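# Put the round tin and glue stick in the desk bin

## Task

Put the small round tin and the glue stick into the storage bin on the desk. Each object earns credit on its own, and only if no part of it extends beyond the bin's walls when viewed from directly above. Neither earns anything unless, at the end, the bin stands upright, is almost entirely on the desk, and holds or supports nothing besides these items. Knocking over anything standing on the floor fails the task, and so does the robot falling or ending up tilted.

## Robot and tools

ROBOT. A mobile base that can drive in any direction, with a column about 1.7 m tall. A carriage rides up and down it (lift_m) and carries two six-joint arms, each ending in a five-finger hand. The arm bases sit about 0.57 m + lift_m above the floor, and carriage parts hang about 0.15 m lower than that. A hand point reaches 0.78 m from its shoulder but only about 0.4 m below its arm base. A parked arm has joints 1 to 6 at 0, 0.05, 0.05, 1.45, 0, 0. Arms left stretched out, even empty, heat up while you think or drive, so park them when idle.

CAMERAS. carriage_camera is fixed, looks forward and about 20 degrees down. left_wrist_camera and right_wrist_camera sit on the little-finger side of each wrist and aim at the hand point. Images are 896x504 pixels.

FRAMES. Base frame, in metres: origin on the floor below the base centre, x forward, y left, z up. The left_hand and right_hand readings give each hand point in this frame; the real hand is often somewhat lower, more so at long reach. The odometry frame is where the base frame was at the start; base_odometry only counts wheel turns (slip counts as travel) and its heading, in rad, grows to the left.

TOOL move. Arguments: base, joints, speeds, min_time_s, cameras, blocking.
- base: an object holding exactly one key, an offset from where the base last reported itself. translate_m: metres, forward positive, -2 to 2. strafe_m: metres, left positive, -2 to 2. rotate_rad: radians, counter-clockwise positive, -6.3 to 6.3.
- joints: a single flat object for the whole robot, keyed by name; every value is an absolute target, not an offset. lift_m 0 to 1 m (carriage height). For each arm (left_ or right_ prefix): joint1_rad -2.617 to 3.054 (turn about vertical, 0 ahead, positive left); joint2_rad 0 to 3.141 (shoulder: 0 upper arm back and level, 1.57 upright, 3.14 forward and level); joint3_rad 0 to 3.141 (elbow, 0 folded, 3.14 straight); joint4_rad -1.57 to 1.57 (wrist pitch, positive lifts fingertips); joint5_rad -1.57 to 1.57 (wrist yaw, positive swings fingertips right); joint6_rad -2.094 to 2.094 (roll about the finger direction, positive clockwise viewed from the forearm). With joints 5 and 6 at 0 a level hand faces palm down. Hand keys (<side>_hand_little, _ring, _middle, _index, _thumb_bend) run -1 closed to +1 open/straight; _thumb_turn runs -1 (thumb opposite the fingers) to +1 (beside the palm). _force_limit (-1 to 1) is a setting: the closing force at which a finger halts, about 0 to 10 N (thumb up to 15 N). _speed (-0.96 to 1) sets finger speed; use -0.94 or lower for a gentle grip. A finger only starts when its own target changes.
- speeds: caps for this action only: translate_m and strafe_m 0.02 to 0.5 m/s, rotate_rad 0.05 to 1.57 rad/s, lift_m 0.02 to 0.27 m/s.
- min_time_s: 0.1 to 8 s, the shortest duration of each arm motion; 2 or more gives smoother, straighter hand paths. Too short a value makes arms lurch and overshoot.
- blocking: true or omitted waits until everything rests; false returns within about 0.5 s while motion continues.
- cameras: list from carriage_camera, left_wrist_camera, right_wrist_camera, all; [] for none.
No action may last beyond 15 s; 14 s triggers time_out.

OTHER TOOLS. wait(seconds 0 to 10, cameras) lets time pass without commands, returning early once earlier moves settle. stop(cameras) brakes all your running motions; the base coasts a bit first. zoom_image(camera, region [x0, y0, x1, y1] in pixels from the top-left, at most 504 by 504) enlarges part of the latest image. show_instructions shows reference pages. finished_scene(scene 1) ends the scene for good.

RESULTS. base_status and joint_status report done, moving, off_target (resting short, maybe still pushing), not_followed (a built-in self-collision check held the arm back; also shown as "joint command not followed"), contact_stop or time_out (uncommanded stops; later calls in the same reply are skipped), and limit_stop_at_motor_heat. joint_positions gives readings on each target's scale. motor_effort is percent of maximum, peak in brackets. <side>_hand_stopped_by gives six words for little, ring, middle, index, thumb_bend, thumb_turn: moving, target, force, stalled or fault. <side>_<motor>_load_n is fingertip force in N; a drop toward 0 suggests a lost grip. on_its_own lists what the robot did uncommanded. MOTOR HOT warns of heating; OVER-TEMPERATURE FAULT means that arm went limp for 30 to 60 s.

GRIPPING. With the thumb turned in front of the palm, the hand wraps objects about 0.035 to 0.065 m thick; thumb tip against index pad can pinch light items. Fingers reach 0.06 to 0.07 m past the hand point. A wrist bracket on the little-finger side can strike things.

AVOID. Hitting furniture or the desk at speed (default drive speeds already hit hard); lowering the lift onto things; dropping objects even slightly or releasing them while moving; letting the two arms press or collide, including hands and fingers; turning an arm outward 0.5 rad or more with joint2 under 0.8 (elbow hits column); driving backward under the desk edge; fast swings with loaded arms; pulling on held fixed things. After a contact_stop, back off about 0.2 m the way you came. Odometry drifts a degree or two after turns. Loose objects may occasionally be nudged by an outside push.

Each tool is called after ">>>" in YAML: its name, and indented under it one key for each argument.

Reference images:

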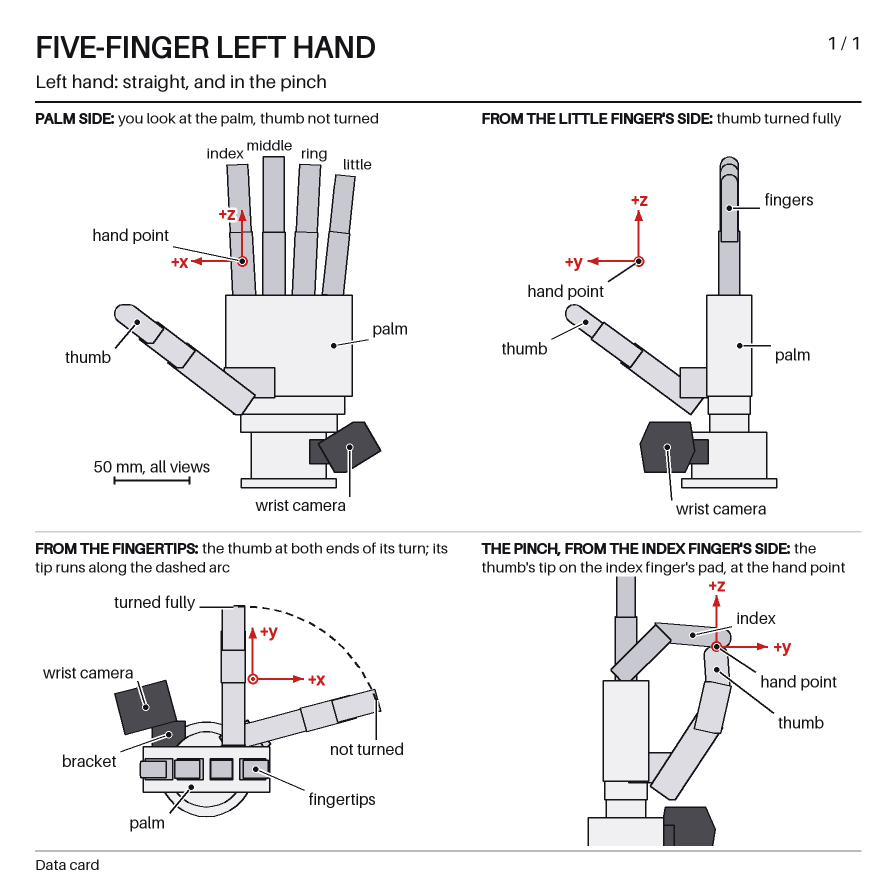

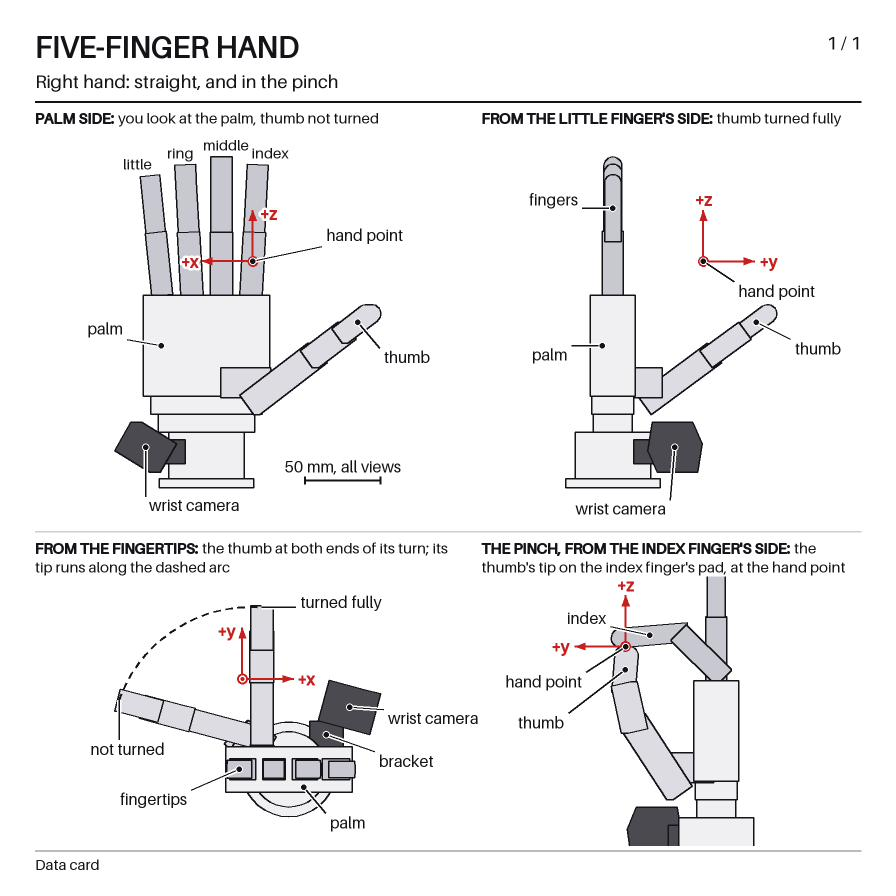

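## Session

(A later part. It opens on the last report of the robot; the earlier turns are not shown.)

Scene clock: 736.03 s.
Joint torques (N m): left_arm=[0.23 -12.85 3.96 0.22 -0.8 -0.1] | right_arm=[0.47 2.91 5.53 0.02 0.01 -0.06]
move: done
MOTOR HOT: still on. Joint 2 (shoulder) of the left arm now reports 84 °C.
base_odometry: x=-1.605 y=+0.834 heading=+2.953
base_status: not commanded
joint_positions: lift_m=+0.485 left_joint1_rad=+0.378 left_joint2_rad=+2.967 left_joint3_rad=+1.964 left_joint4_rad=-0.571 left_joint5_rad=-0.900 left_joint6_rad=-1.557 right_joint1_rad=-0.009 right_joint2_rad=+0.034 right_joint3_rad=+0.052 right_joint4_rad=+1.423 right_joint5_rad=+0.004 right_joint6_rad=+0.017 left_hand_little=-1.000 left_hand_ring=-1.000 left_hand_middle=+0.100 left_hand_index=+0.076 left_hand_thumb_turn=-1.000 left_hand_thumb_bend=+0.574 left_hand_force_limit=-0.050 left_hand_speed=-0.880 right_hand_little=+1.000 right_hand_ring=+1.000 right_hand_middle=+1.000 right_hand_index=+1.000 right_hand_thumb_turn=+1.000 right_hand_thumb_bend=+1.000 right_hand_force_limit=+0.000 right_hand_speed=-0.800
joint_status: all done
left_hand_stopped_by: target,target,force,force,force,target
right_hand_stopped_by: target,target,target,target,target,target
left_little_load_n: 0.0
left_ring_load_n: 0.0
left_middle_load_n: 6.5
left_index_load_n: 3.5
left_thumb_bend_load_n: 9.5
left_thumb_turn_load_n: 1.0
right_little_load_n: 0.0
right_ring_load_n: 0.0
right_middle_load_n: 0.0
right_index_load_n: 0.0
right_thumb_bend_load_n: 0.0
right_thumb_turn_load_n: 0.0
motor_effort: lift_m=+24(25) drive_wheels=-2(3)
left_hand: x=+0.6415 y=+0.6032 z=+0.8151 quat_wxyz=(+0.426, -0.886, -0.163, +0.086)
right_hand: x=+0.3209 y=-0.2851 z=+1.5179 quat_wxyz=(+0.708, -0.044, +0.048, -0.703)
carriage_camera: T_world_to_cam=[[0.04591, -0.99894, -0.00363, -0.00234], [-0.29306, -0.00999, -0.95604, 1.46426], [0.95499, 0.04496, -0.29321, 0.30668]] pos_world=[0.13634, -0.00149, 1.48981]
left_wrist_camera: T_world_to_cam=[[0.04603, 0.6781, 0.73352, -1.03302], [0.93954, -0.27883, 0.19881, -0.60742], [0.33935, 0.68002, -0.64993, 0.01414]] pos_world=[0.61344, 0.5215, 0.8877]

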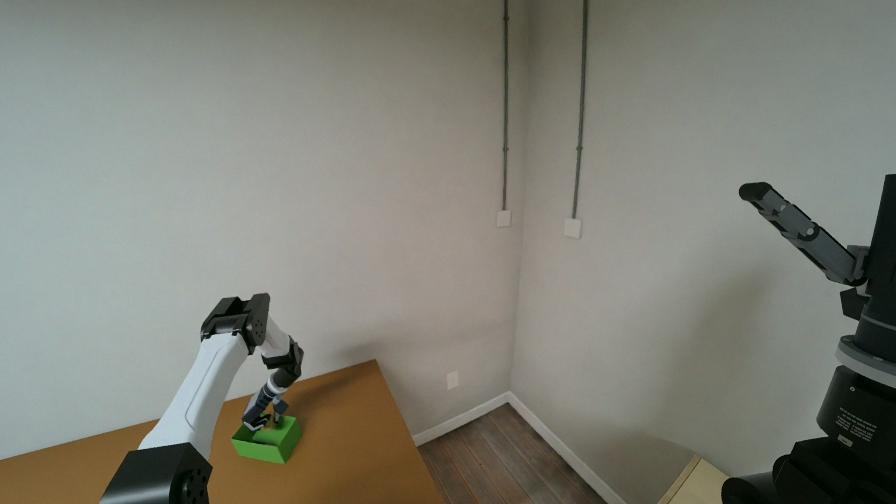

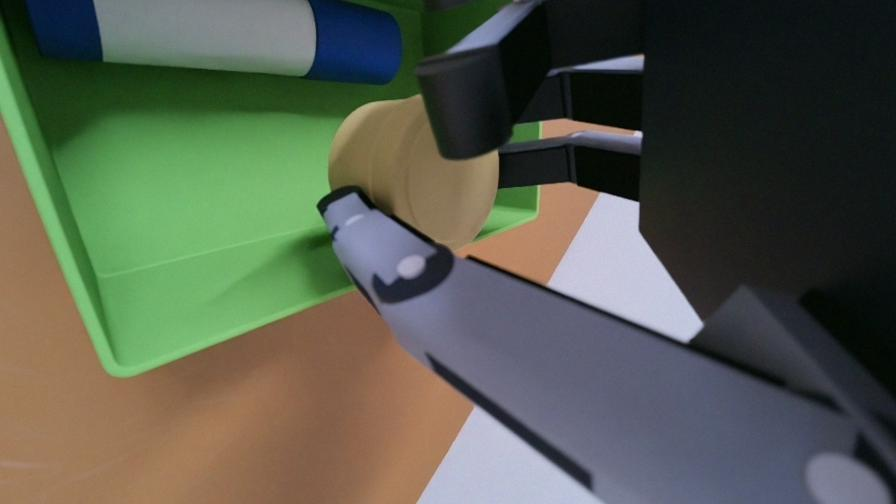

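>>> move:
  joints: {"lift_m": 0.462}
  speeds: {"lift_m": 0.05}

>>> move:
  joints: {"lift_m": 0.452}
  speeds: {"lift_m": 0.03}
  cameras: ["carriage_camera", "left_wrist_camera"]

>>> zoom_image:
  camera: "carriage_camera"
  region: [230, 400, 310, 470]

Scene clock: 740.23 s.
Joint torques (N m): left_arm=[0.21 -12.89 3.84 0.2 -0.81 -0.1] | right_arm=[0.39 3.03 5.6 -0.01 0 -0.06]
move: done
MOTOR HOT: still on. Joint 2 (shoulder) of the left arm now reports 85 °C.
base_odometry: x=-1.605 y=+0.834 heading=+2.953
base_status: not commanded
joint_positions: lift_m=+0.462 left_joint1_rad=+0.378 left_joint2_rad=+2.967 left_joint3_rad=+1.965 left_joint4_rad=-0.571 left_joint5_rad=-0.900 left_joint6_rad=-1.557 right_joint1_rad=-0.009 right_joint2_rad=+0.034 right_joint3_rad=+0.052 right_joint4_rad=+1.424 right_joint5_rad=+0.004 right_joint6_rad=+0.017 left_hand_little=-1.000 left_hand_ring=-1.000 left_hand_middle=+0.100 left_hand_index=+0.076 left_hand_thumb_turn=-1.000 left_hand_thumb_bend=+0.574 left_hand_force_limit=-0.050 left_hand_speed=-0.880 right_hand_little=+1.000 right_hand_ring=+1.000 right_hand_middle=+1.000 right_hand_index=+1.000 right_hand_thumb_turn=+1.000 right_hand_thumb_bend=+1.000 right_hand_force_limit=+0.000 right_hand_speed=-0.800
joint_status: all done
left_hand_stopped_by: target,target,force,force,force,target
right_hand_stopped_by: target,target,target,target,target,target
left_little_load_n: 0.0
left_ring_load_n: 0.0
left_middle_load_n: 7.0
left_index_load_n: 3.5
left_thumb_bend_load_n: 9.0
left_thumb_turn_load_n: 0.5
right_little_load_n: 0.0
right_ring_load_n: 0.0
right_middle_load_n: 0.0
right_index_load_n: 0.0
right_thumb_bend_load_n: 0.0
right_thumb_turn_load_n: 0.0
motor_effort: lift_m=+24(24) drive_wheels=+1(3)
left_hand: x=+0.6418 y=+0.6034 z=+0.7924 quat_wxyz=(+0.427, -0.886, -0.163, +0.086)
right_hand: x=+0.3207 y=-0.2851 z=+1.4950 quat_wxyz=(+0.708, -0.043, +0.047, -0.703)
pictures: none

Scene clock: 740.87 s.
Joint torques (N m): left_arm=[0.21 -12.89 3.81 0.2 -0.8 -0.11] | right_arm=[0.42 2.97 5.56 0.03 0.01 -0.06]
move: done
MOTOR HOT: still on. Joint 2 (shoulder) of the left arm now reports 85 °C.
base_odometry: x=-1.605 y=+0.834 heading=+2.953
base_status: not commanded
joint_positions: lift_m=+0.452 left_joint1_rad=+0.378 left_joint2_rad=+2.967 left_joint3_rad=+1.965 left_joint4_rad=-0.570 left_joint5_rad=-0.900 left_joint6_rad=-1.558 right_joint1_rad=-0.009 right_joint2_rad=+0.034 right_joint3_rad=+0.052 right_joint4_rad=+1.424 right_joint5_rad=+0.004 right_joint6_rad=+0.017 left_hand_little=-1.000 left_hand_ring=-1.000 left_hand_middle=+0.100 left_hand_index=+0.076 left_hand_thumb_turn=-1.000 left_hand_thumb_bend=+0.574 left_hand_force_limit=-0.050 left_hand_speed=-0.880 right_hand_little=+1.000 right_hand_ring=+1.000 right_hand_middle=+1.000 right_hand_index=+1.000 right_hand_thumb_turn=+1.000 right_hand_thumb_bend=+1.000 right_hand_force_limit=+0.000 right_hand_speed=-0.800
joint_status: all done
left_hand_stopped_by: target,target,force,force,force,target
right_hand_stopped_by: target,target,target,target,target,target
left_little_load_n: 0.0
left_ring_load_n: 0.0
left_middle_load_n: 6.5
left_index_load_n: 3.5
left_thumb_bend_load_n: 9.5
left_thumb_turn_load_n: 1.0
right_little_load_n: -0.5
right_ring_load_n: 0.0
right_middle_load_n: 0.0
right_index_load_n: 0.0
right_thumb_bend_load_n: 0.0
right_thumb_turn_load_n: 0.0
motor_effort: lift_m=+23(24) drive_wheels=+1(1)
left_hand: x=+0.6420 y=+0.6035 z=+0.7824 quat_wxyz=(+0.427, -0.885, -0.163, +0.085)
right_hand: x=+0.3207 y=-0.2851 z=+1.4850 quat_wxyz=(+0.708, -0.043, +0.047, -0.703)
carriage_camera: T_world_to_cam=[[0.04591, -0.99894, -0.00363, -0.00246], [-0.29306, -0.00999, -0.95604, 1.43271], [0.95499, 0.04496, -0.29321, 0.29701]] pos_world=[0.13634, -0.00149, 1.45681]
left_wrist_camera: T_world_to_cam=[[0.04473, 0.6774, 0.73426, -1.0085], [0.93927, -0.27885, 0.20003, -0.60212], [0.34025, 0.68072, -0.64873, -0.00932]] pos_world=[0.61384, 0.5216, 0.85489]

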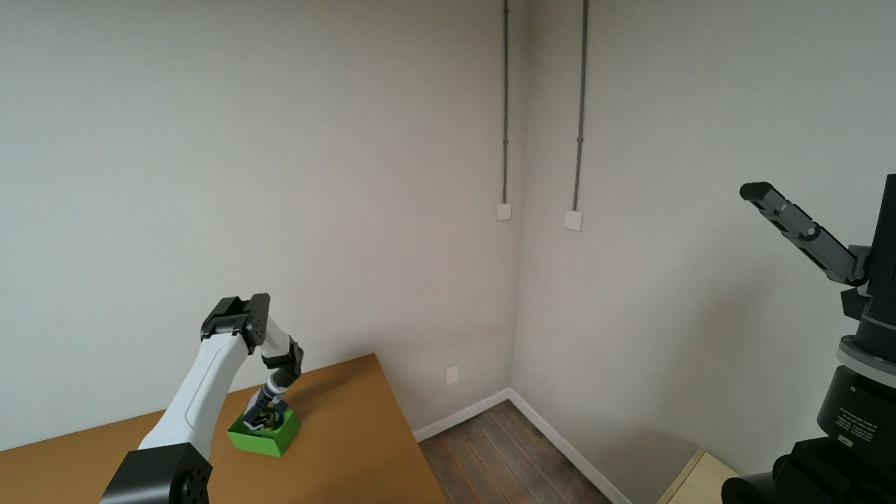

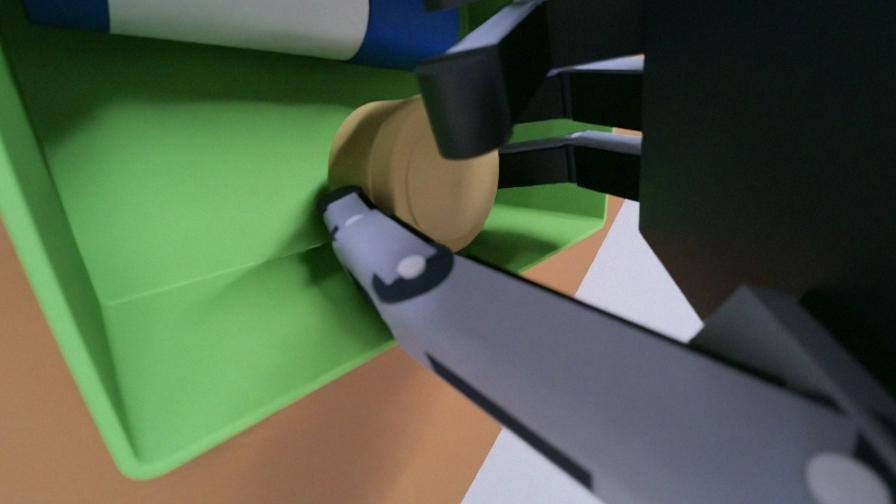

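Scaled by 6.300 from the camera's image (finer frame: 1280x720).

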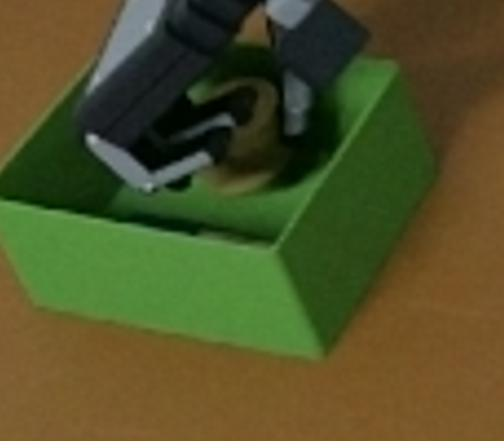

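>>> move:
  joints: {"lift_m": 0.444}
  speeds: {"lift_m": 0.03}

>>> move:
  joints: {"lift_m": 0.437}
  speeds: {"lift_m": 0.03}
  cameras: ["carriage_camera", "left_wrist_camera"]

Scene clock: 742.90 s.
Joint torques (N m): left_arm=[0.2 -12.93 3.85 0.2 -0.82 -0.1] | right_arm=[0.49 2.96 5.56 -0.02 0.01 -0.06]
move: done
MOTOR HOT: still on. Joint 2 (shoulder) of the left arm now reports 85 °C.
base_odometry: x=-1.605 y=+0.834 heading=+2.953
base_status: not commanded
joint_positions: lift_m=+0.444 left_joint1_rad=+0.378 left_joint2_rad=+2.967 left_joint3_rad=+1.965 left_joint4_rad=-0.569 left_joint5_rad=-0.900 left_joint6_rad=-1.558 right_joint1_rad=-0.009 right_joint2_rad=+0.034 right_joint3_rad=+0.052 right_joint4_rad=+1.424 right_joint5_rad=+0.004 right_joint6_rad=+0.017 left_hand_little=-1.000 left_hand_ring=-1.000 left_hand_middle=+0.100 left_hand_index=+0.076 left_hand_thumb_turn=-1.000 left_hand_thumb_bend=+0.574 left_hand_force_limit=-0.050 left_hand_speed=-0.880 right_hand_little=+1.000 right_hand_ring=+1.000 right_hand_middle=+1.000 right_hand_index=+1.000 right_hand_thumb_turn=+1.000 right_hand_thumb_bend=+1.000 right_hand_force_limit=+0.000 right_hand_speed=-0.800
joint_status: all done
left_hand_stopped_by: target,target,force,force,force,target
right_hand_stopped_by: target,target,target,target,target,target
left_little_load_n: 0.0
left_ring_load_n: 0.0
left_middle_load_n: 6.5
left_index_load_n: 3.5
left_thumb_bend_load_n: 9.5
left_thumb_turn_load_n: 0.5
right_little_load_n: 0.0
right_ring_load_n: 0.0
right_middle_load_n: 0.5
right_index_load_n: 0.0
right_thumb_bend_load_n: 0.0
right_thumb_turn_load_n: 0.0
motor_effort: lift_m=+24(25) drive_wheels=+1(3)
left_hand: x=+0.6421 y=+0.6035 z=+0.7744 quat_wxyz=(+0.427, -0.885, -0.163, +0.085)
right_hand: x=+0.3207 y=-0.2851 z=+1.4770 quat_wxyz=(+0.708, -0.043, +0.047, -0.703)
pictures: none

Scene clock: 743.43 s.
Joint torques (N m): left_arm=[0.24 -12.85 3.89 0.2 -0.8 -0.1] | right_arm=[0.42 2.95 5.56 0.02 0.01 -0.06]
move: done
MOTOR HOT: still on. Joint 2 (shoulder) of the left arm now reports 85 °C.
base_odometry: x=-1.605 y=+0.834 heading=+2.953
base_status: not commanded
joint_positions: lift_m=+0.437 left_joint1_rad=+0.378 left_joint2_rad=+2.967 left_joint3_rad=+1.965 left_joint4_rad=-0.571 left_joint5_rad=-0.900 left_joint6_rad=-1.558 right_joint1_rad=-0.009 right_joint2_rad=+0.034 right_joint3_rad=+0.052 right_joint4_rad=+1.423 right_joint5_rad=+0.004 right_joint6_rad=+0.017 left_hand_little=-1.000 left_hand_ring=-1.000 left_hand_middle=+0.100 left_hand_index=+0.076 left_hand_thumb_turn=-1.000 left_hand_thumb_bend=+0.574 left_hand_force_limit=-0.050 left_hand_speed=-0.880 right_hand_little=+1.000 right_hand_ring=+1.000 right_hand_middle=+1.000 right_hand_index=+1.000 right_hand_thumb_turn=+1.000 right_hand_thumb_bend=+1.000 right_hand_force_limit=+0.000 right_hand_speed=-0.800
joint_status: all done
left_hand_stopped_by: target,target,force,force,force,target
right_hand_stopped_by: target,target,target,target,target,target
left_little_load_n: 0.0
left_ring_load_n: 0.0
left_middle_load_n: 6.5
left_index_load_n: 3.5
left_thumb_bend_load_n: 9.5
left_thumb_turn_load_n: 0.5
right_little_load_n: 0.0
right_ring_load_n: 0.0
right_middle_load_n: 0.0
right_index_load_n: 0.0
right_thumb_bend_load_n: 0.0
right_thumb_turn_load_n: 0.0
motor_effort: lift_m=+24(24) drive_wheels=+1(2)
left_hand: x=+0.6418 y=+0.6033 z=+0.7674 quat_wxyz=(+0.426, -0.886, -0.163, +0.086)
right_hand: x=+0.3208 y=-0.2851 z=+1.4700 quat_wxyz=(+0.708, -0.043, +0.047, -0.703)
carriage_camera: T_world_to_cam=[[0.04591, -0.99894, -0.00363, -0.00251], [-0.29306, -0.00999, -0.95604, 1.41837], [0.95499, 0.04496, -0.29321, 0.29261]] pos_world=[0.13634, -0.00149, 1.44181]
left_wrist_camera: T_world_to_cam=[[0.04476, 0.67774, 0.73394, -0.99741], [0.93941, -0.27848, 0.19987, -0.59917], [0.33985, 0.68053, -0.64914, -0.01834]] pos_world=[0.61374, 0.5216, 0.83989]

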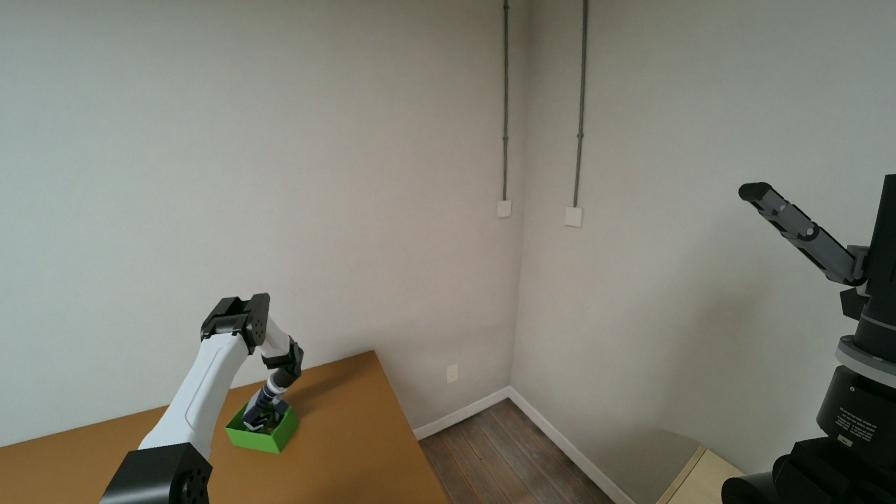

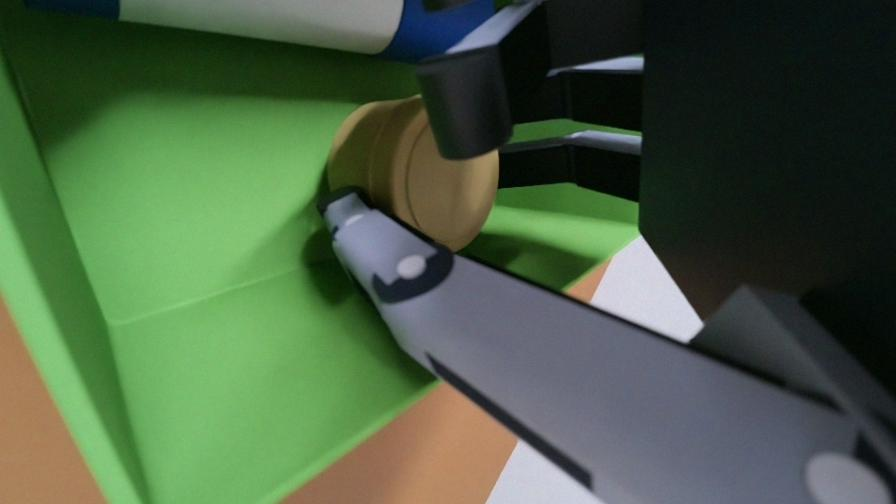

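>>> move:
  joints: {"lift_m": 0.431}
  speeds: {"lift_m": 0.02}

>>> move:
  joints: {"lift_m": 0.426}
  speeds: {"lift_m": 0.02}
  cameras: ["carriage_camera", "left_wrist_camera"]

Scene clock: 745.67 s.
Joint torques (N m): left_arm=[0.24 -12.86 3.79 0.18 -0.8 -0.11] | right_arm=[0.42 2.93 5.6 0 0.01 -0.05]
move: done
MOTOR HOT: still on. Joint 2 (shoulder) of the left arm now reports 85 °C.
base_odometry: x=-1.605 y=+0.834 heading=+2.953
base_status: not commanded
joint_positions: lift_m=+0.431 left_joint1_rad=+0.378 left_joint2_rad=+2.967 left_joint3_rad=+1.965 left_joint4_rad=-0.570 left_joint5_rad=-0.900 left_joint6_rad=-1.558 right_joint1_rad=-0.009 right_joint2_rad=+0.034 right_joint3_rad=+0.052 right_joint4_rad=+1.423 right_joint5_rad=+0.004 right_joint6_rad=+0.017 left_hand_little=-1.000 left_hand_ring=-1.000 left_hand_middle=+0.100 left_hand_index=+0.076 left_hand_thumb_turn=-1.000 left_hand_thumb_bend=+0.574 left_hand_force_limit=-0.050 left_hand_speed=-0.880 right_hand_little=+1.000 right_hand_ring=+1.000 right_hand_middle=+1.000 right_hand_index=+1.000 right_hand_thumb_turn=+1.000 right_hand_thumb_bend=+1.000 right_hand_force_limit=+0.000 right_hand_speed=-0.800
joint_status: all done
left_hand_stopped_by: target,target,force,force,force,target
right_hand_stopped_by: target,target,target,target,target,target
left_little_load_n: 0.0
left_ring_load_n: 0.0
left_middle_load_n: 7.0
left_index_load_n: 3.5
left_thumb_bend_load_n: 9.5
left_thumb_turn_load_n: 1.0
right_little_load_n: 0.0
right_ring_load_n: 0.0
right_middle_load_n: 0.0
right_index_load_n: 0.0
right_thumb_bend_load_n: 0.0
right_thumb_turn_load_n: 0.0
motor_effort: lift_m=+23(24) drive_wheels=+0(3)
left_hand: x=+0.6419 y=+0.6034 z=+0.7614 quat_wxyz=(+0.427, -0.886, -0.163, +0.085)
right_hand: x=+0.3208 y=-0.2851 z=+1.4640 quat_wxyz=(+0.708, -0.043, +0.047, -0.703)
pictures: none

Scene clock: 746.23 s.
Joint torques (N m): left_arm=[0.16 -12.82 3.93 0.2 -0.75 -0.08] | right_arm=[0.42 2.96 5.49 0 0.01 -0.06]
move: done
MOTOR HOT: still on. Joint 2 (shoulder) of the left arm now reports 85 °C.
base_odometry: x=-1.605 y=+0.834 heading=+2.953
base_status: not commanded
joint_positions: lift_m=+0.426 left_joint1_rad=+0.378 left_joint2_rad=+2.967 left_joint3_rad=+1.965 left_joint4_rad=-0.570 left_joint5_rad=-0.904 left_joint6_rad=-1.559 right_joint1_rad=-0.009 right_joint2_rad=+0.034 right_joint3_rad=+0.053 right_joint4_rad=+1.423 right_joint5_rad=+0.004 right_joint6_rad=+0.017 left_hand_little=-1.000 left_hand_ring=-1.000 left_hand_middle=+0.100 left_hand_index=+0.076 left_hand_thumb_turn=-1.000 left_hand_thumb_bend=+0.574 left_hand_force_limit=-0.050 left_hand_speed=-0.880 right_hand_little=+1.000 right_hand_ring=+1.000 right_hand_middle=+1.000 right_hand_index=+1.000 right_hand_thumb_turn=+1.000 right_hand_thumb_bend=+1.000 right_hand_force_limit=+0.000 right_hand_speed=-0.800
joint_status: all done
left_hand_stopped_by: target,target,force,force,force,target
right_hand_stopped_by: target,target,target,target,target,target
left_little_load_n: 0.0
left_ring_load_n: 0.0
left_middle_load_n: 7.0
left_index_load_n: 3.5
left_thumb_bend_load_n: 9.0
left_thumb_turn_load_n: 0.5
right_little_load_n: 0.0
right_ring_load_n: 0.0
right_middle_load_n: 0.5
right_index_load_n: 0.0
right_thumb_bend_load_n: 0.0
right_thumb_turn_load_n: 0.0
motor_effort: lift_m=+23(24) drive_wheels=+1(3)
left_hand: x=+0.6418 y=+0.6041 z=+0.7569 quat_wxyz=(+0.428, -0.885, -0.164, +0.085)
right_hand: x=+0.3206 y=-0.2851 z=+1.4591 quat_wxyz=(+0.708, -0.043, +0.047, -0.703)
carriage_camera: T_world_to_cam=[[0.04591, -0.99894, -0.00363, -0.00255], [-0.29306, -0.00999, -0.95604, 1.40795], [0.95499, 0.04496, -0.29321, 0.28941]] pos_world=[0.13634, -0.00149, 1.43091]
left_wrist_camera: T_world_to_cam=[[0.04435, 0.67445, 0.73699, -0.99033], [0.93961, -0.27876, 0.19857, -0.59579], [0.33937, 0.68367, -0.64608, -0.0295]] pos_world=[0.61374, 0.52201, 0.82911]

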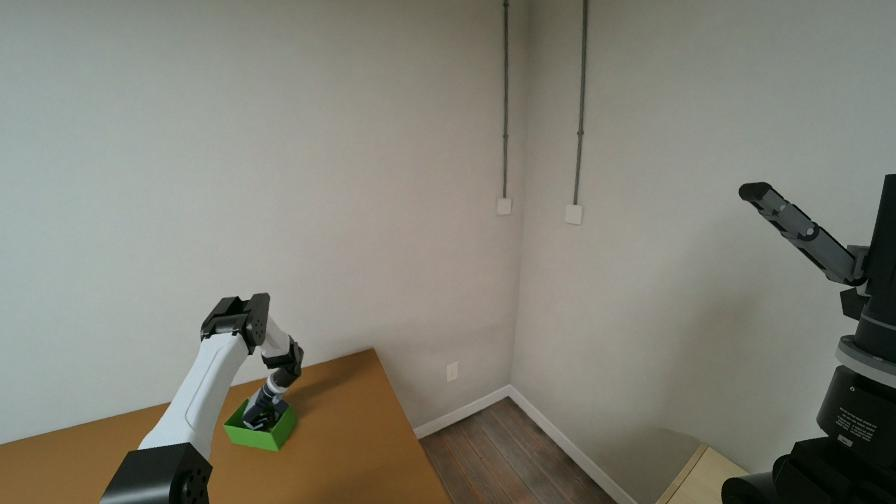

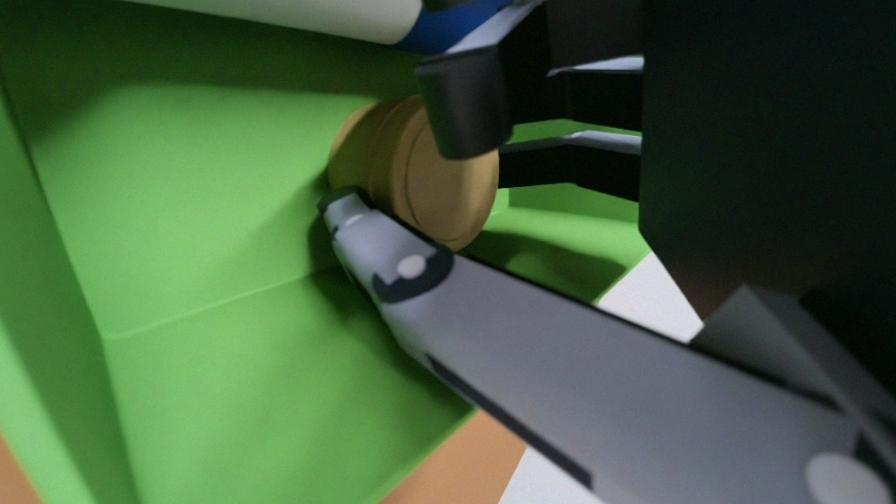

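>>> move:
  joints: {"left_hand_speed": -0.93, "left_hand_index": 0.4, "left_hand_middle": 0.4, "left_hand_thumb_bend": 0.85}
  cameras: ["left_wrist_camera"]

>>> move:
  joints: {"lift_m": 0.48}
  speeds: {"lift_m": 0.04}
  cameras: ["left_wrist_camera"]

Scene clock: 751.83 s.
Joint torques (N m): left_arm=[0.16 -12.88 3.86 0.2 -0.76 -0.08] | right_arm=[0.42 3 5.53 -0.01 0.01 -0.06]
move: done
MOTOR HOT: still on. Joint 2 (shoulder) of the left arm now reports 86 °C.
base_odometry: x=-1.605 y=+0.834 heading=+2.953
base_status: not commanded
joint_positions: lift_m=+0.426 left_joint1_rad=+0.378 left_joint2_rad=+2.967 left_joint3_rad=+1.965 left_joint4_rad=-0.570 left_joint5_rad=-0.904 left_joint6_rad=-1.559 right_joint1_rad=-0.009 right_joint2_rad=+0.034 right_joint3_rad=+0.053 right_joint4_rad=+1.423 right_joint5_rad=+0.004 right_joint6_rad=+0.017 left_hand_little=-1.000 left_hand_ring=-1.000 left_hand_middle=+0.400 left_hand_index=+0.400 left_hand_thumb_turn=-1.000 left_hand_thumb_bend=+0.850 left_hand_force_limit=-0.050 left_hand_speed=-0.930 right_hand_little=+1.000 right_hand_ring=+1.000 right_hand_middle=+1.000 right_hand_index=+1.000 right_hand_thumb_turn=+1.000 right_hand_thumb_bend=+1.000 right_hand_force_limit=+0.000 right_hand_speed=-0.800
joint_status: all done
left_hand_stopped_by: target,target,target,target,target,target
right_hand_stopped_by: target,target,target,target,target,target
left_little_load_n: 0.0
left_ring_load_n: 0.0
left_middle_load_n: 0.0
left_index_load_n: 0.0
left_thumb_bend_load_n: 0.0
left_thumb_turn_load_n: 0.0
right_little_load_n: 0.0
right_ring_load_n: 0.0
right_middle_load_n: 0.0
right_index_load_n: 0.0
right_thumb_bend_load_n: 0.0
right_thumb_turn_load_n: 0.0
motor_effort: lift_m=+23(23) drive_wheels=+1(1)
left_hand: x=+0.6418 y=+0.6041 z=+0.7569 quat_wxyz=(+0.428, -0.885, -0.164, +0.085)
right_hand: x=+0.3206 y=-0.2851 z=+1.4591 quat_wxyz=(+0.708, -0.043, +0.047, -0.703)
left_wrist_camera: T_world_to_cam=[[0.04435, 0.67445, 0.73699, -0.99033], [0.93961, -0.27876, 0.19857, -0.59579], [0.33937, 0.68367, -0.64608, -0.0295]] pos_world=[0.61374, 0.52201, 0.82911]

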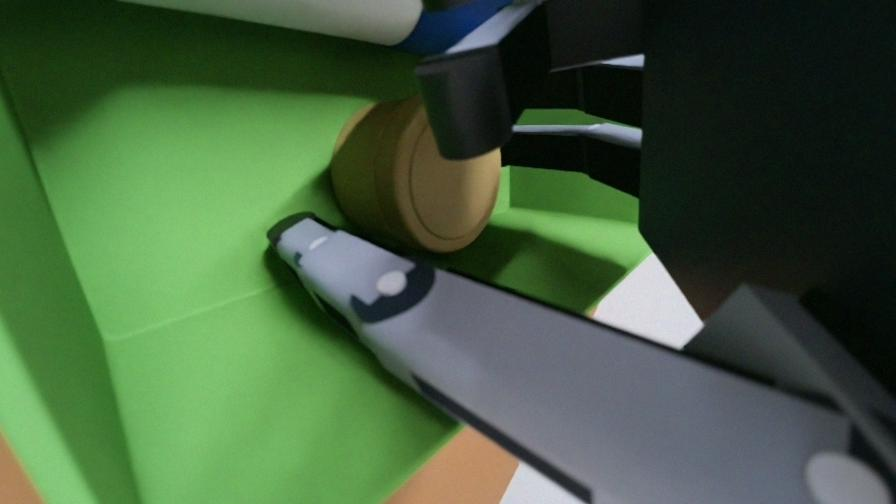

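Scene clock: 753.50 s.
Joint torques (N m): left_arm=[0.21 -12.88 3.84 0.18 -0.77 -0.1] | right_arm=[0.43 2.95 5.6 -0.01 0.01 -0.06]
move: done
MOTOR HOT: still on. Joint 2 (shoulder) of the left arm now reports 86 °C.
base_odometry: x=-1.605 y=+0.834 heading=+2.953
base_status: not commanded
joint_positions: lift_m=+0.480 left_joint1_rad=+0.378 left_joint2_rad=+2.967 left_joint3_rad=+1.965 left_joint4_rad=-0.570 left_joint5_rad=-0.904 left_joint6_rad=-1.559 right_joint1_rad=-0.009 right_joint2_rad=+0.034 right_joint3_rad=+0.053 right_joint4_rad=+1.423 right_joint5_rad=+0.004 right_joint6_rad=+0.017 left_hand_little=-1.000 left_hand_ring=-1.000 left_hand_middle=+0.400 left_hand_index=+0.400 left_hand_thumb_turn=-1.000 left_hand_thumb_bend=+0.850 left_hand_force_limit=-0.050 left_hand_speed=-0.930 right_hand_little=+1.000 right_hand_ring=+1.000 right_hand_middle=+1.000 right_hand_index=+1.000 right_hand_thumb_turn=+1.000 right_hand_thumb_bend=+1.000 right_hand_force_limit=+0.000 right_hand_speed=-0.800
joint_status: all done
left_hand_stopped_by: target,target,target,target,target,target
right_hand_stopped_by: target,target,target,target,target,target
left_little_load_n: 0.0
left_ring_load_n: 0.0
left_middle_load_n: -0.5
left_index_load_n: 0.0
left_thumb_bend_load_n: 0.0
left_thumb_turn_load_n: 0.0
right_little_load_n: 0.0
right_ring_load_n: 0.0
right_middle_load_n: 0.0
right_index_load_n: 0.0
right_thumb_bend_load_n: 0.0
right_thumb_turn_load_n: 0.0
motor_effort: lift_m=+23(27) drive_wheels=+0(3)
left_hand: x=+0.6419 y=+0.6041 z=+0.8109 quat_wxyz=(+0.428, -0.885, -0.164, +0.085)
right_hand: x=+0.3206 y=-0.2851 z=+1.5132 quat_wxyz=(+0.708, -0.043, +0.047, -0.703)
left_wrist_camera: T_world_to_cam=[[0.04389, 0.67463, 0.73685, -1.02982], [0.93952, -0.27864, 0.19914, -0.60713], [0.33966, 0.68355, -0.64606, 0.00523]] pos_world=[0.61384, 0.52201, 0.88311]

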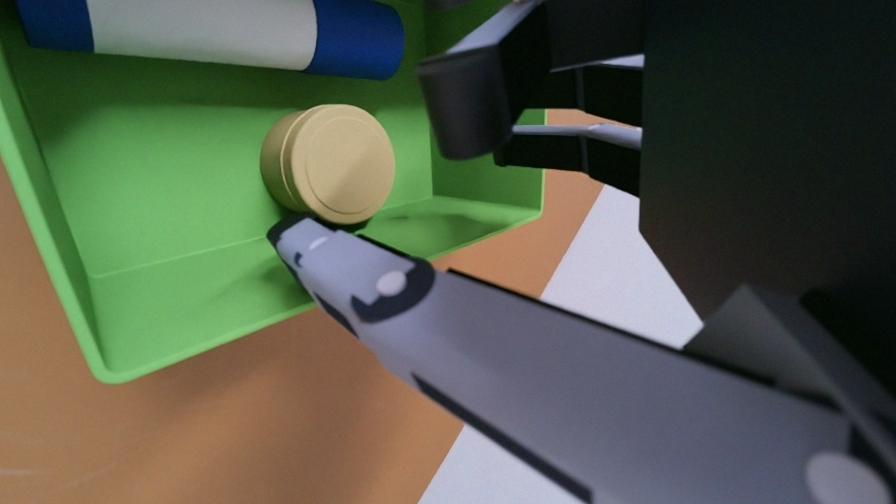

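>>> move:
  joints: {"lift_m": 0.62}
  speeds: {"lift_m": 0.15}
  cameras: ["left_wrist_camera"]

>>> move:
  joints: {"left_joint1_rad": 0, "left_joint2_rad": 0.7, "left_joint3_rad": 0.8, "left_joint4_rad": 0.5, "left_joint5_rad": 0, "left_joint6_rad": 0}
  min_time_s: 3.5
  cameras: ["carriage_camera"]

>>> move:
  base: {"translate_m": -0.25}
  speeds: {"translate_m": 0.15}
  cameras: ["carriage_camera"]

>>> zoom_image:
  camera: "carriage_camera"
  region: [220, 320, 360, 460]

Scene clock: 757.30 s.
Joint torques (N m): left_arm=[0.21 -13.01 3.81 0.2 -0.78 -0.09] | right_arm=[0.42 2.95 5.6 -0.02 0.01 -0.07]
move: done
MOTOR HOT: still on. Joint 2 (shoulder) of the left arm now reports 86 °C.
base_odometry: x=-1.605 y=+0.834 heading=+2.953
base_status: not commanded
joint_positions: lift_m=+0.620 left_joint1_rad=+0.378 left_joint2_rad=+2.969 left_joint3_rad=+1.967 left_joint4_rad=-0.570 left_joint5_rad=-0.903 left_joint6_rad=-1.559 right_joint1_rad=-0.009 right_joint2_rad=+0.034 right_joint3_rad=+0.053 right_joint4_rad=+1.423 right_joint5_rad=+0.004 right_joint6_rad=+0.017 left_hand_little=-1.000 left_hand_ring=-1.000 left_hand_middle=+0.400 left_hand_index=+0.400 left_hand_thumb_turn=-1.000 left_hand_thumb_bend=+0.850 left_hand_force_limit=-0.050 left_hand_speed=-0.930 right_hand_little=+1.000 right_hand_ring=+1.000 right_hand_middle=+1.000 right_hand_index=+1.000 right_hand_thumb_turn=+1.000 right_hand_thumb_bend=+1.000 right_hand_force_limit=+0.000 right_hand_speed=-0.800
joint_status: all done
left_hand_stopped_by: target,target,target,target,target,target
right_hand_stopped_by: target,target,target,target,target,target
left_little_load_n: 0.0
left_ring_load_n: 0.0
left_middle_load_n: 0.0
left_index_load_n: 0.0
left_thumb_bend_load_n: 0.0
left_thumb_turn_load_n: 0.0
right_little_load_n: -0.5
right_ring_load_n: -0.5
right_middle_load_n: 0.0
right_index_load_n: 0.0
right_thumb_bend_load_n: 0.0
right_thumb_turn_load_n: 0.0
motor_effort: lift_m=+22(29) drive_wheels=+0(3)
left_hand: x=+0.6419 y=+0.6040 z=+0.9506 quat_wxyz=(+0.428, -0.885, -0.164, +0.085)
right_hand: x=+0.3206 y=-0.2851 z=+1.6532 quat_wxyz=(+0.708, -0.043, +0.047, -0.703)
left_wrist_camera: T_world_to_cam=[[0.04407, 0.67497, 0.73653, -1.13257], [0.93955, -0.27858, 0.19908, -0.63495], [0.33955, 0.68323, -0.64645, 0.09611]] pos_world=[0.61384, 0.5219, 1.0227]

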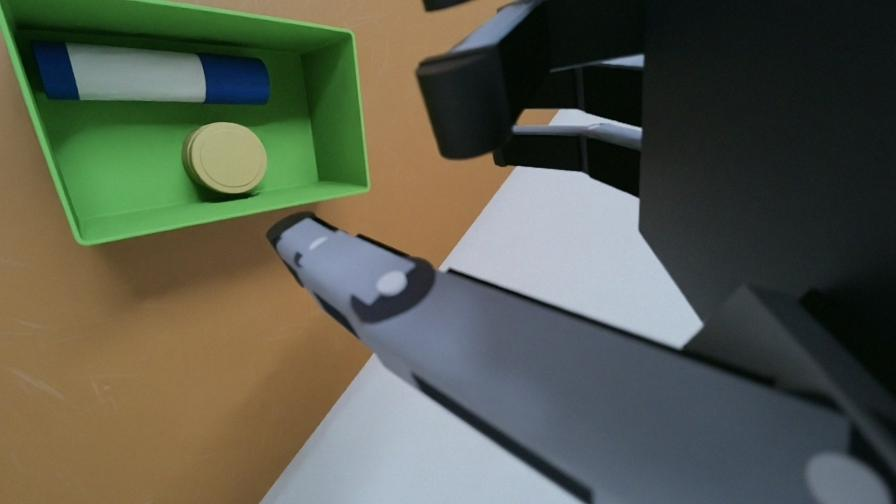

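Scene clock: 761.10 s.
Joint torques (N m): left_arm=[-0.54 -0.1 4.85 1.66 -0.05 0.22] | right_arm=[0.42 2.97 5.53 -0.02 0.01 -0.06]
move: done
MOTOR HOT: still on. Joint 2 (shoulder) of the left arm now reports 85 °C.
base_odometry: x=-1.605 y=+0.834 heading=+2.953
base_status: not commanded
joint_positions: lift_m=+0.620 left_joint1_rad=+0.007 left_joint2_rad=+0.703 left_joint3_rad=+0.808 left_joint4_rad=+0.490 left_joint5_rad=-0.010 left_joint6_rad=-0.016 right_joint1_rad=-0.009 right_joint2_rad=+0.034 right_joint3_rad=+0.053 right_joint4_rad=+1.423 right_joint5_rad=+0.004 right_joint6_rad=+0.017 left_hand_little=-1.000 left_hand_ring=-1.000 left_hand_middle=+0.400 left_hand_index=+0.400 left_hand_thumb_turn=-1.000 left_hand_thumb_bend=+0.850 left_hand_force_limit=-0.050 left_hand_speed=-0.930 right_hand_little=+1.000 right_hand_ring=+1.000 right_hand_middle=+1.000 right_hand_index=+1.000 right_hand_thumb_turn=+1.000 right_hand_thumb_bend=+1.000 right_hand_force_limit=+0.000 right_hand_speed=-0.800
joint_status: all done
left_hand_stopped_by: target,target,target,target,target,target
right_hand_stopped_by: target,target,target,target,target,target
left_little_load_n: 0.0
left_ring_load_n: 0.0
left_middle_load_n: 0.0
left_index_load_n: 0.0
left_thumb_bend_load_n: 0.0
left_thumb_turn_load_n: 0.0
right_little_load_n: 0.0
right_ring_load_n: 0.0
right_middle_load_n: 0.0
right_index_load_n: 0.0
right_thumb_bend_load_n: 0.0
right_thumb_turn_load_n: 0.0
motor_effort: lift_m=+23(23) drive_wheels=+0(3)
left_hand: x=+0.5390 y=+0.2875 z=+1.6781 quat_wxyz=(+0.623, -0.338, +0.325, -0.626)
right_hand: x=+0.3206 y=-0.2851 z=+1.6532 quat_wxyz=(+0.708, -0.043, +0.047, -0.703)
carriage_camera: T_world_to_cam=[[0.04591, -0.99894, -0.00363, -0.00185], [-0.29306, -0.00999, -0.95604, 1.59342], [0.95499, 0.04496, -0.29321, 0.3463]] pos_world=[0.13634, -0.00149, 1.62491]

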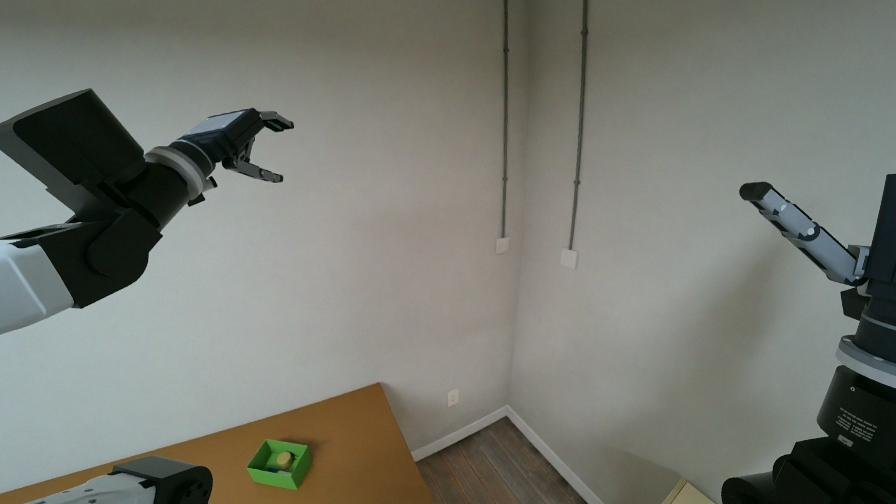

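Scene clock: 763.67 s.
Joint torques (N m): left_arm=[-0.53 0.29 4.98 1.57 -0.04 0.19] | right_arm=[0.39 3.02 5.63 0 0.01 -0.06]
move: done
MOTOR HOT: still on. Joint 2 (shoulder) of the left arm now reports 83 °C.
base_odometry: x=-1.359 y=+0.787 heading=+2.953
base_status: done
joint_positions: lift_m=+0.620 left_joint1_rad=+0.007 left_joint2_rad=+0.700 left_joint3_rad=+0.806 left_joint4_rad=+0.500 left_joint5_rad=-0.008 left_joint6_rad=-0.014 right_joint1_rad=-0.009 right_joint2_rad=+0.034 right_joint3_rad=+0.053 right_joint4_rad=+1.422 right_joint5_rad=+0.004 right_joint6_rad=+0.017 left_hand_little=-1.000 left_hand_ring=-1.000 left_hand_middle=+0.400 left_hand_index=+0.400 left_hand_thumb_turn=-1.000 left_hand_thumb_bend=+0.850 left_hand_force_limit=-0.050 left_hand_speed=-0.930 right_hand_little=+1.000 right_hand_ring=+1.000 right_hand_middle=+1.000 right_hand_index=+1.000 right_hand_thumb_turn=+1.000 right_hand_thumb_bend=+1.000 right_hand_force_limit=+0.000 right_hand_speed=-0.800
joint_status: not commanded
left_hand_stopped_by: target,target,target,target,target,target
right_hand_stopped_by: target,target,target,target,target,target
left_little_load_n: 0.0
left_ring_load_n: 0.0
left_middle_load_n: 0.0
left_index_load_n: -0.5
left_thumb_bend_load_n: 0.0
left_thumb_turn_load_n: 0.0
right_little_load_n: 0.0
right_ring_load_n: 0.0
right_middle_load_n: 0.0
right_index_load_n: 0.0
right_thumb_bend_load_n: 0.0
right_thumb_turn_load_n: 0.0
motor_effort: lift_m=+23(23) drive_wheels=-1(10)
left_hand: x=+0.5371 y=+0.2872 z=+1.6806 quat_wxyz=(+0.625, -0.334, +0.322, -0.627)
right_hand: x=+0.3209 y=-0.2851 z=+1.6531 quat_wxyz=(+0.708, -0.044, +0.048, -0.703)
carriage_camera: T_world_to_cam=[[0.04591, -0.99894, -0.00363, -0.00185], [-0.29306, -0.00999, -0.95604, 1.59342], [0.95499, 0.04496, -0.29321, 0.3463]] pos_world=[0.13634, -0.00149, 1.62491]

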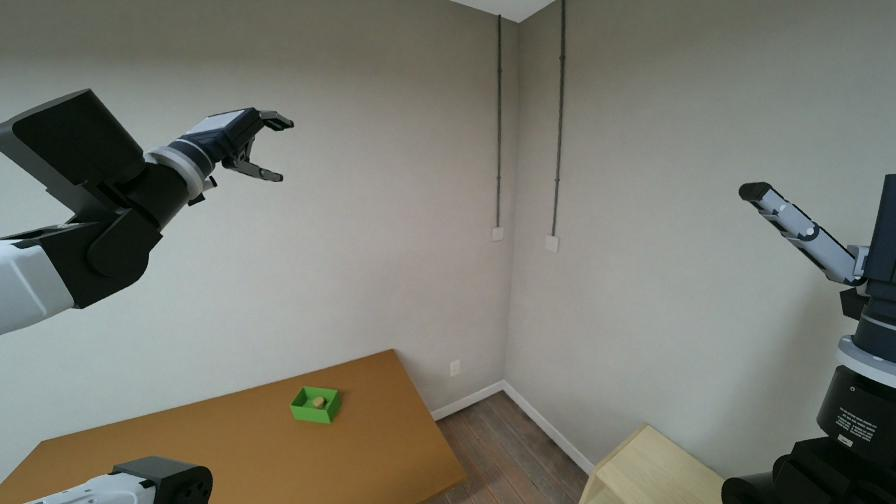

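Scaled by 3.600 from the camera's image (finer frame: 1280x720).

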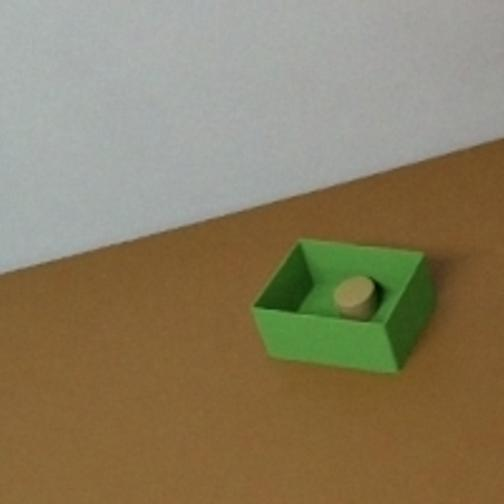

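Both objects are in the bin, which stands upright on the desk.

>>> finished_scene:

The scene is finished: the task was done.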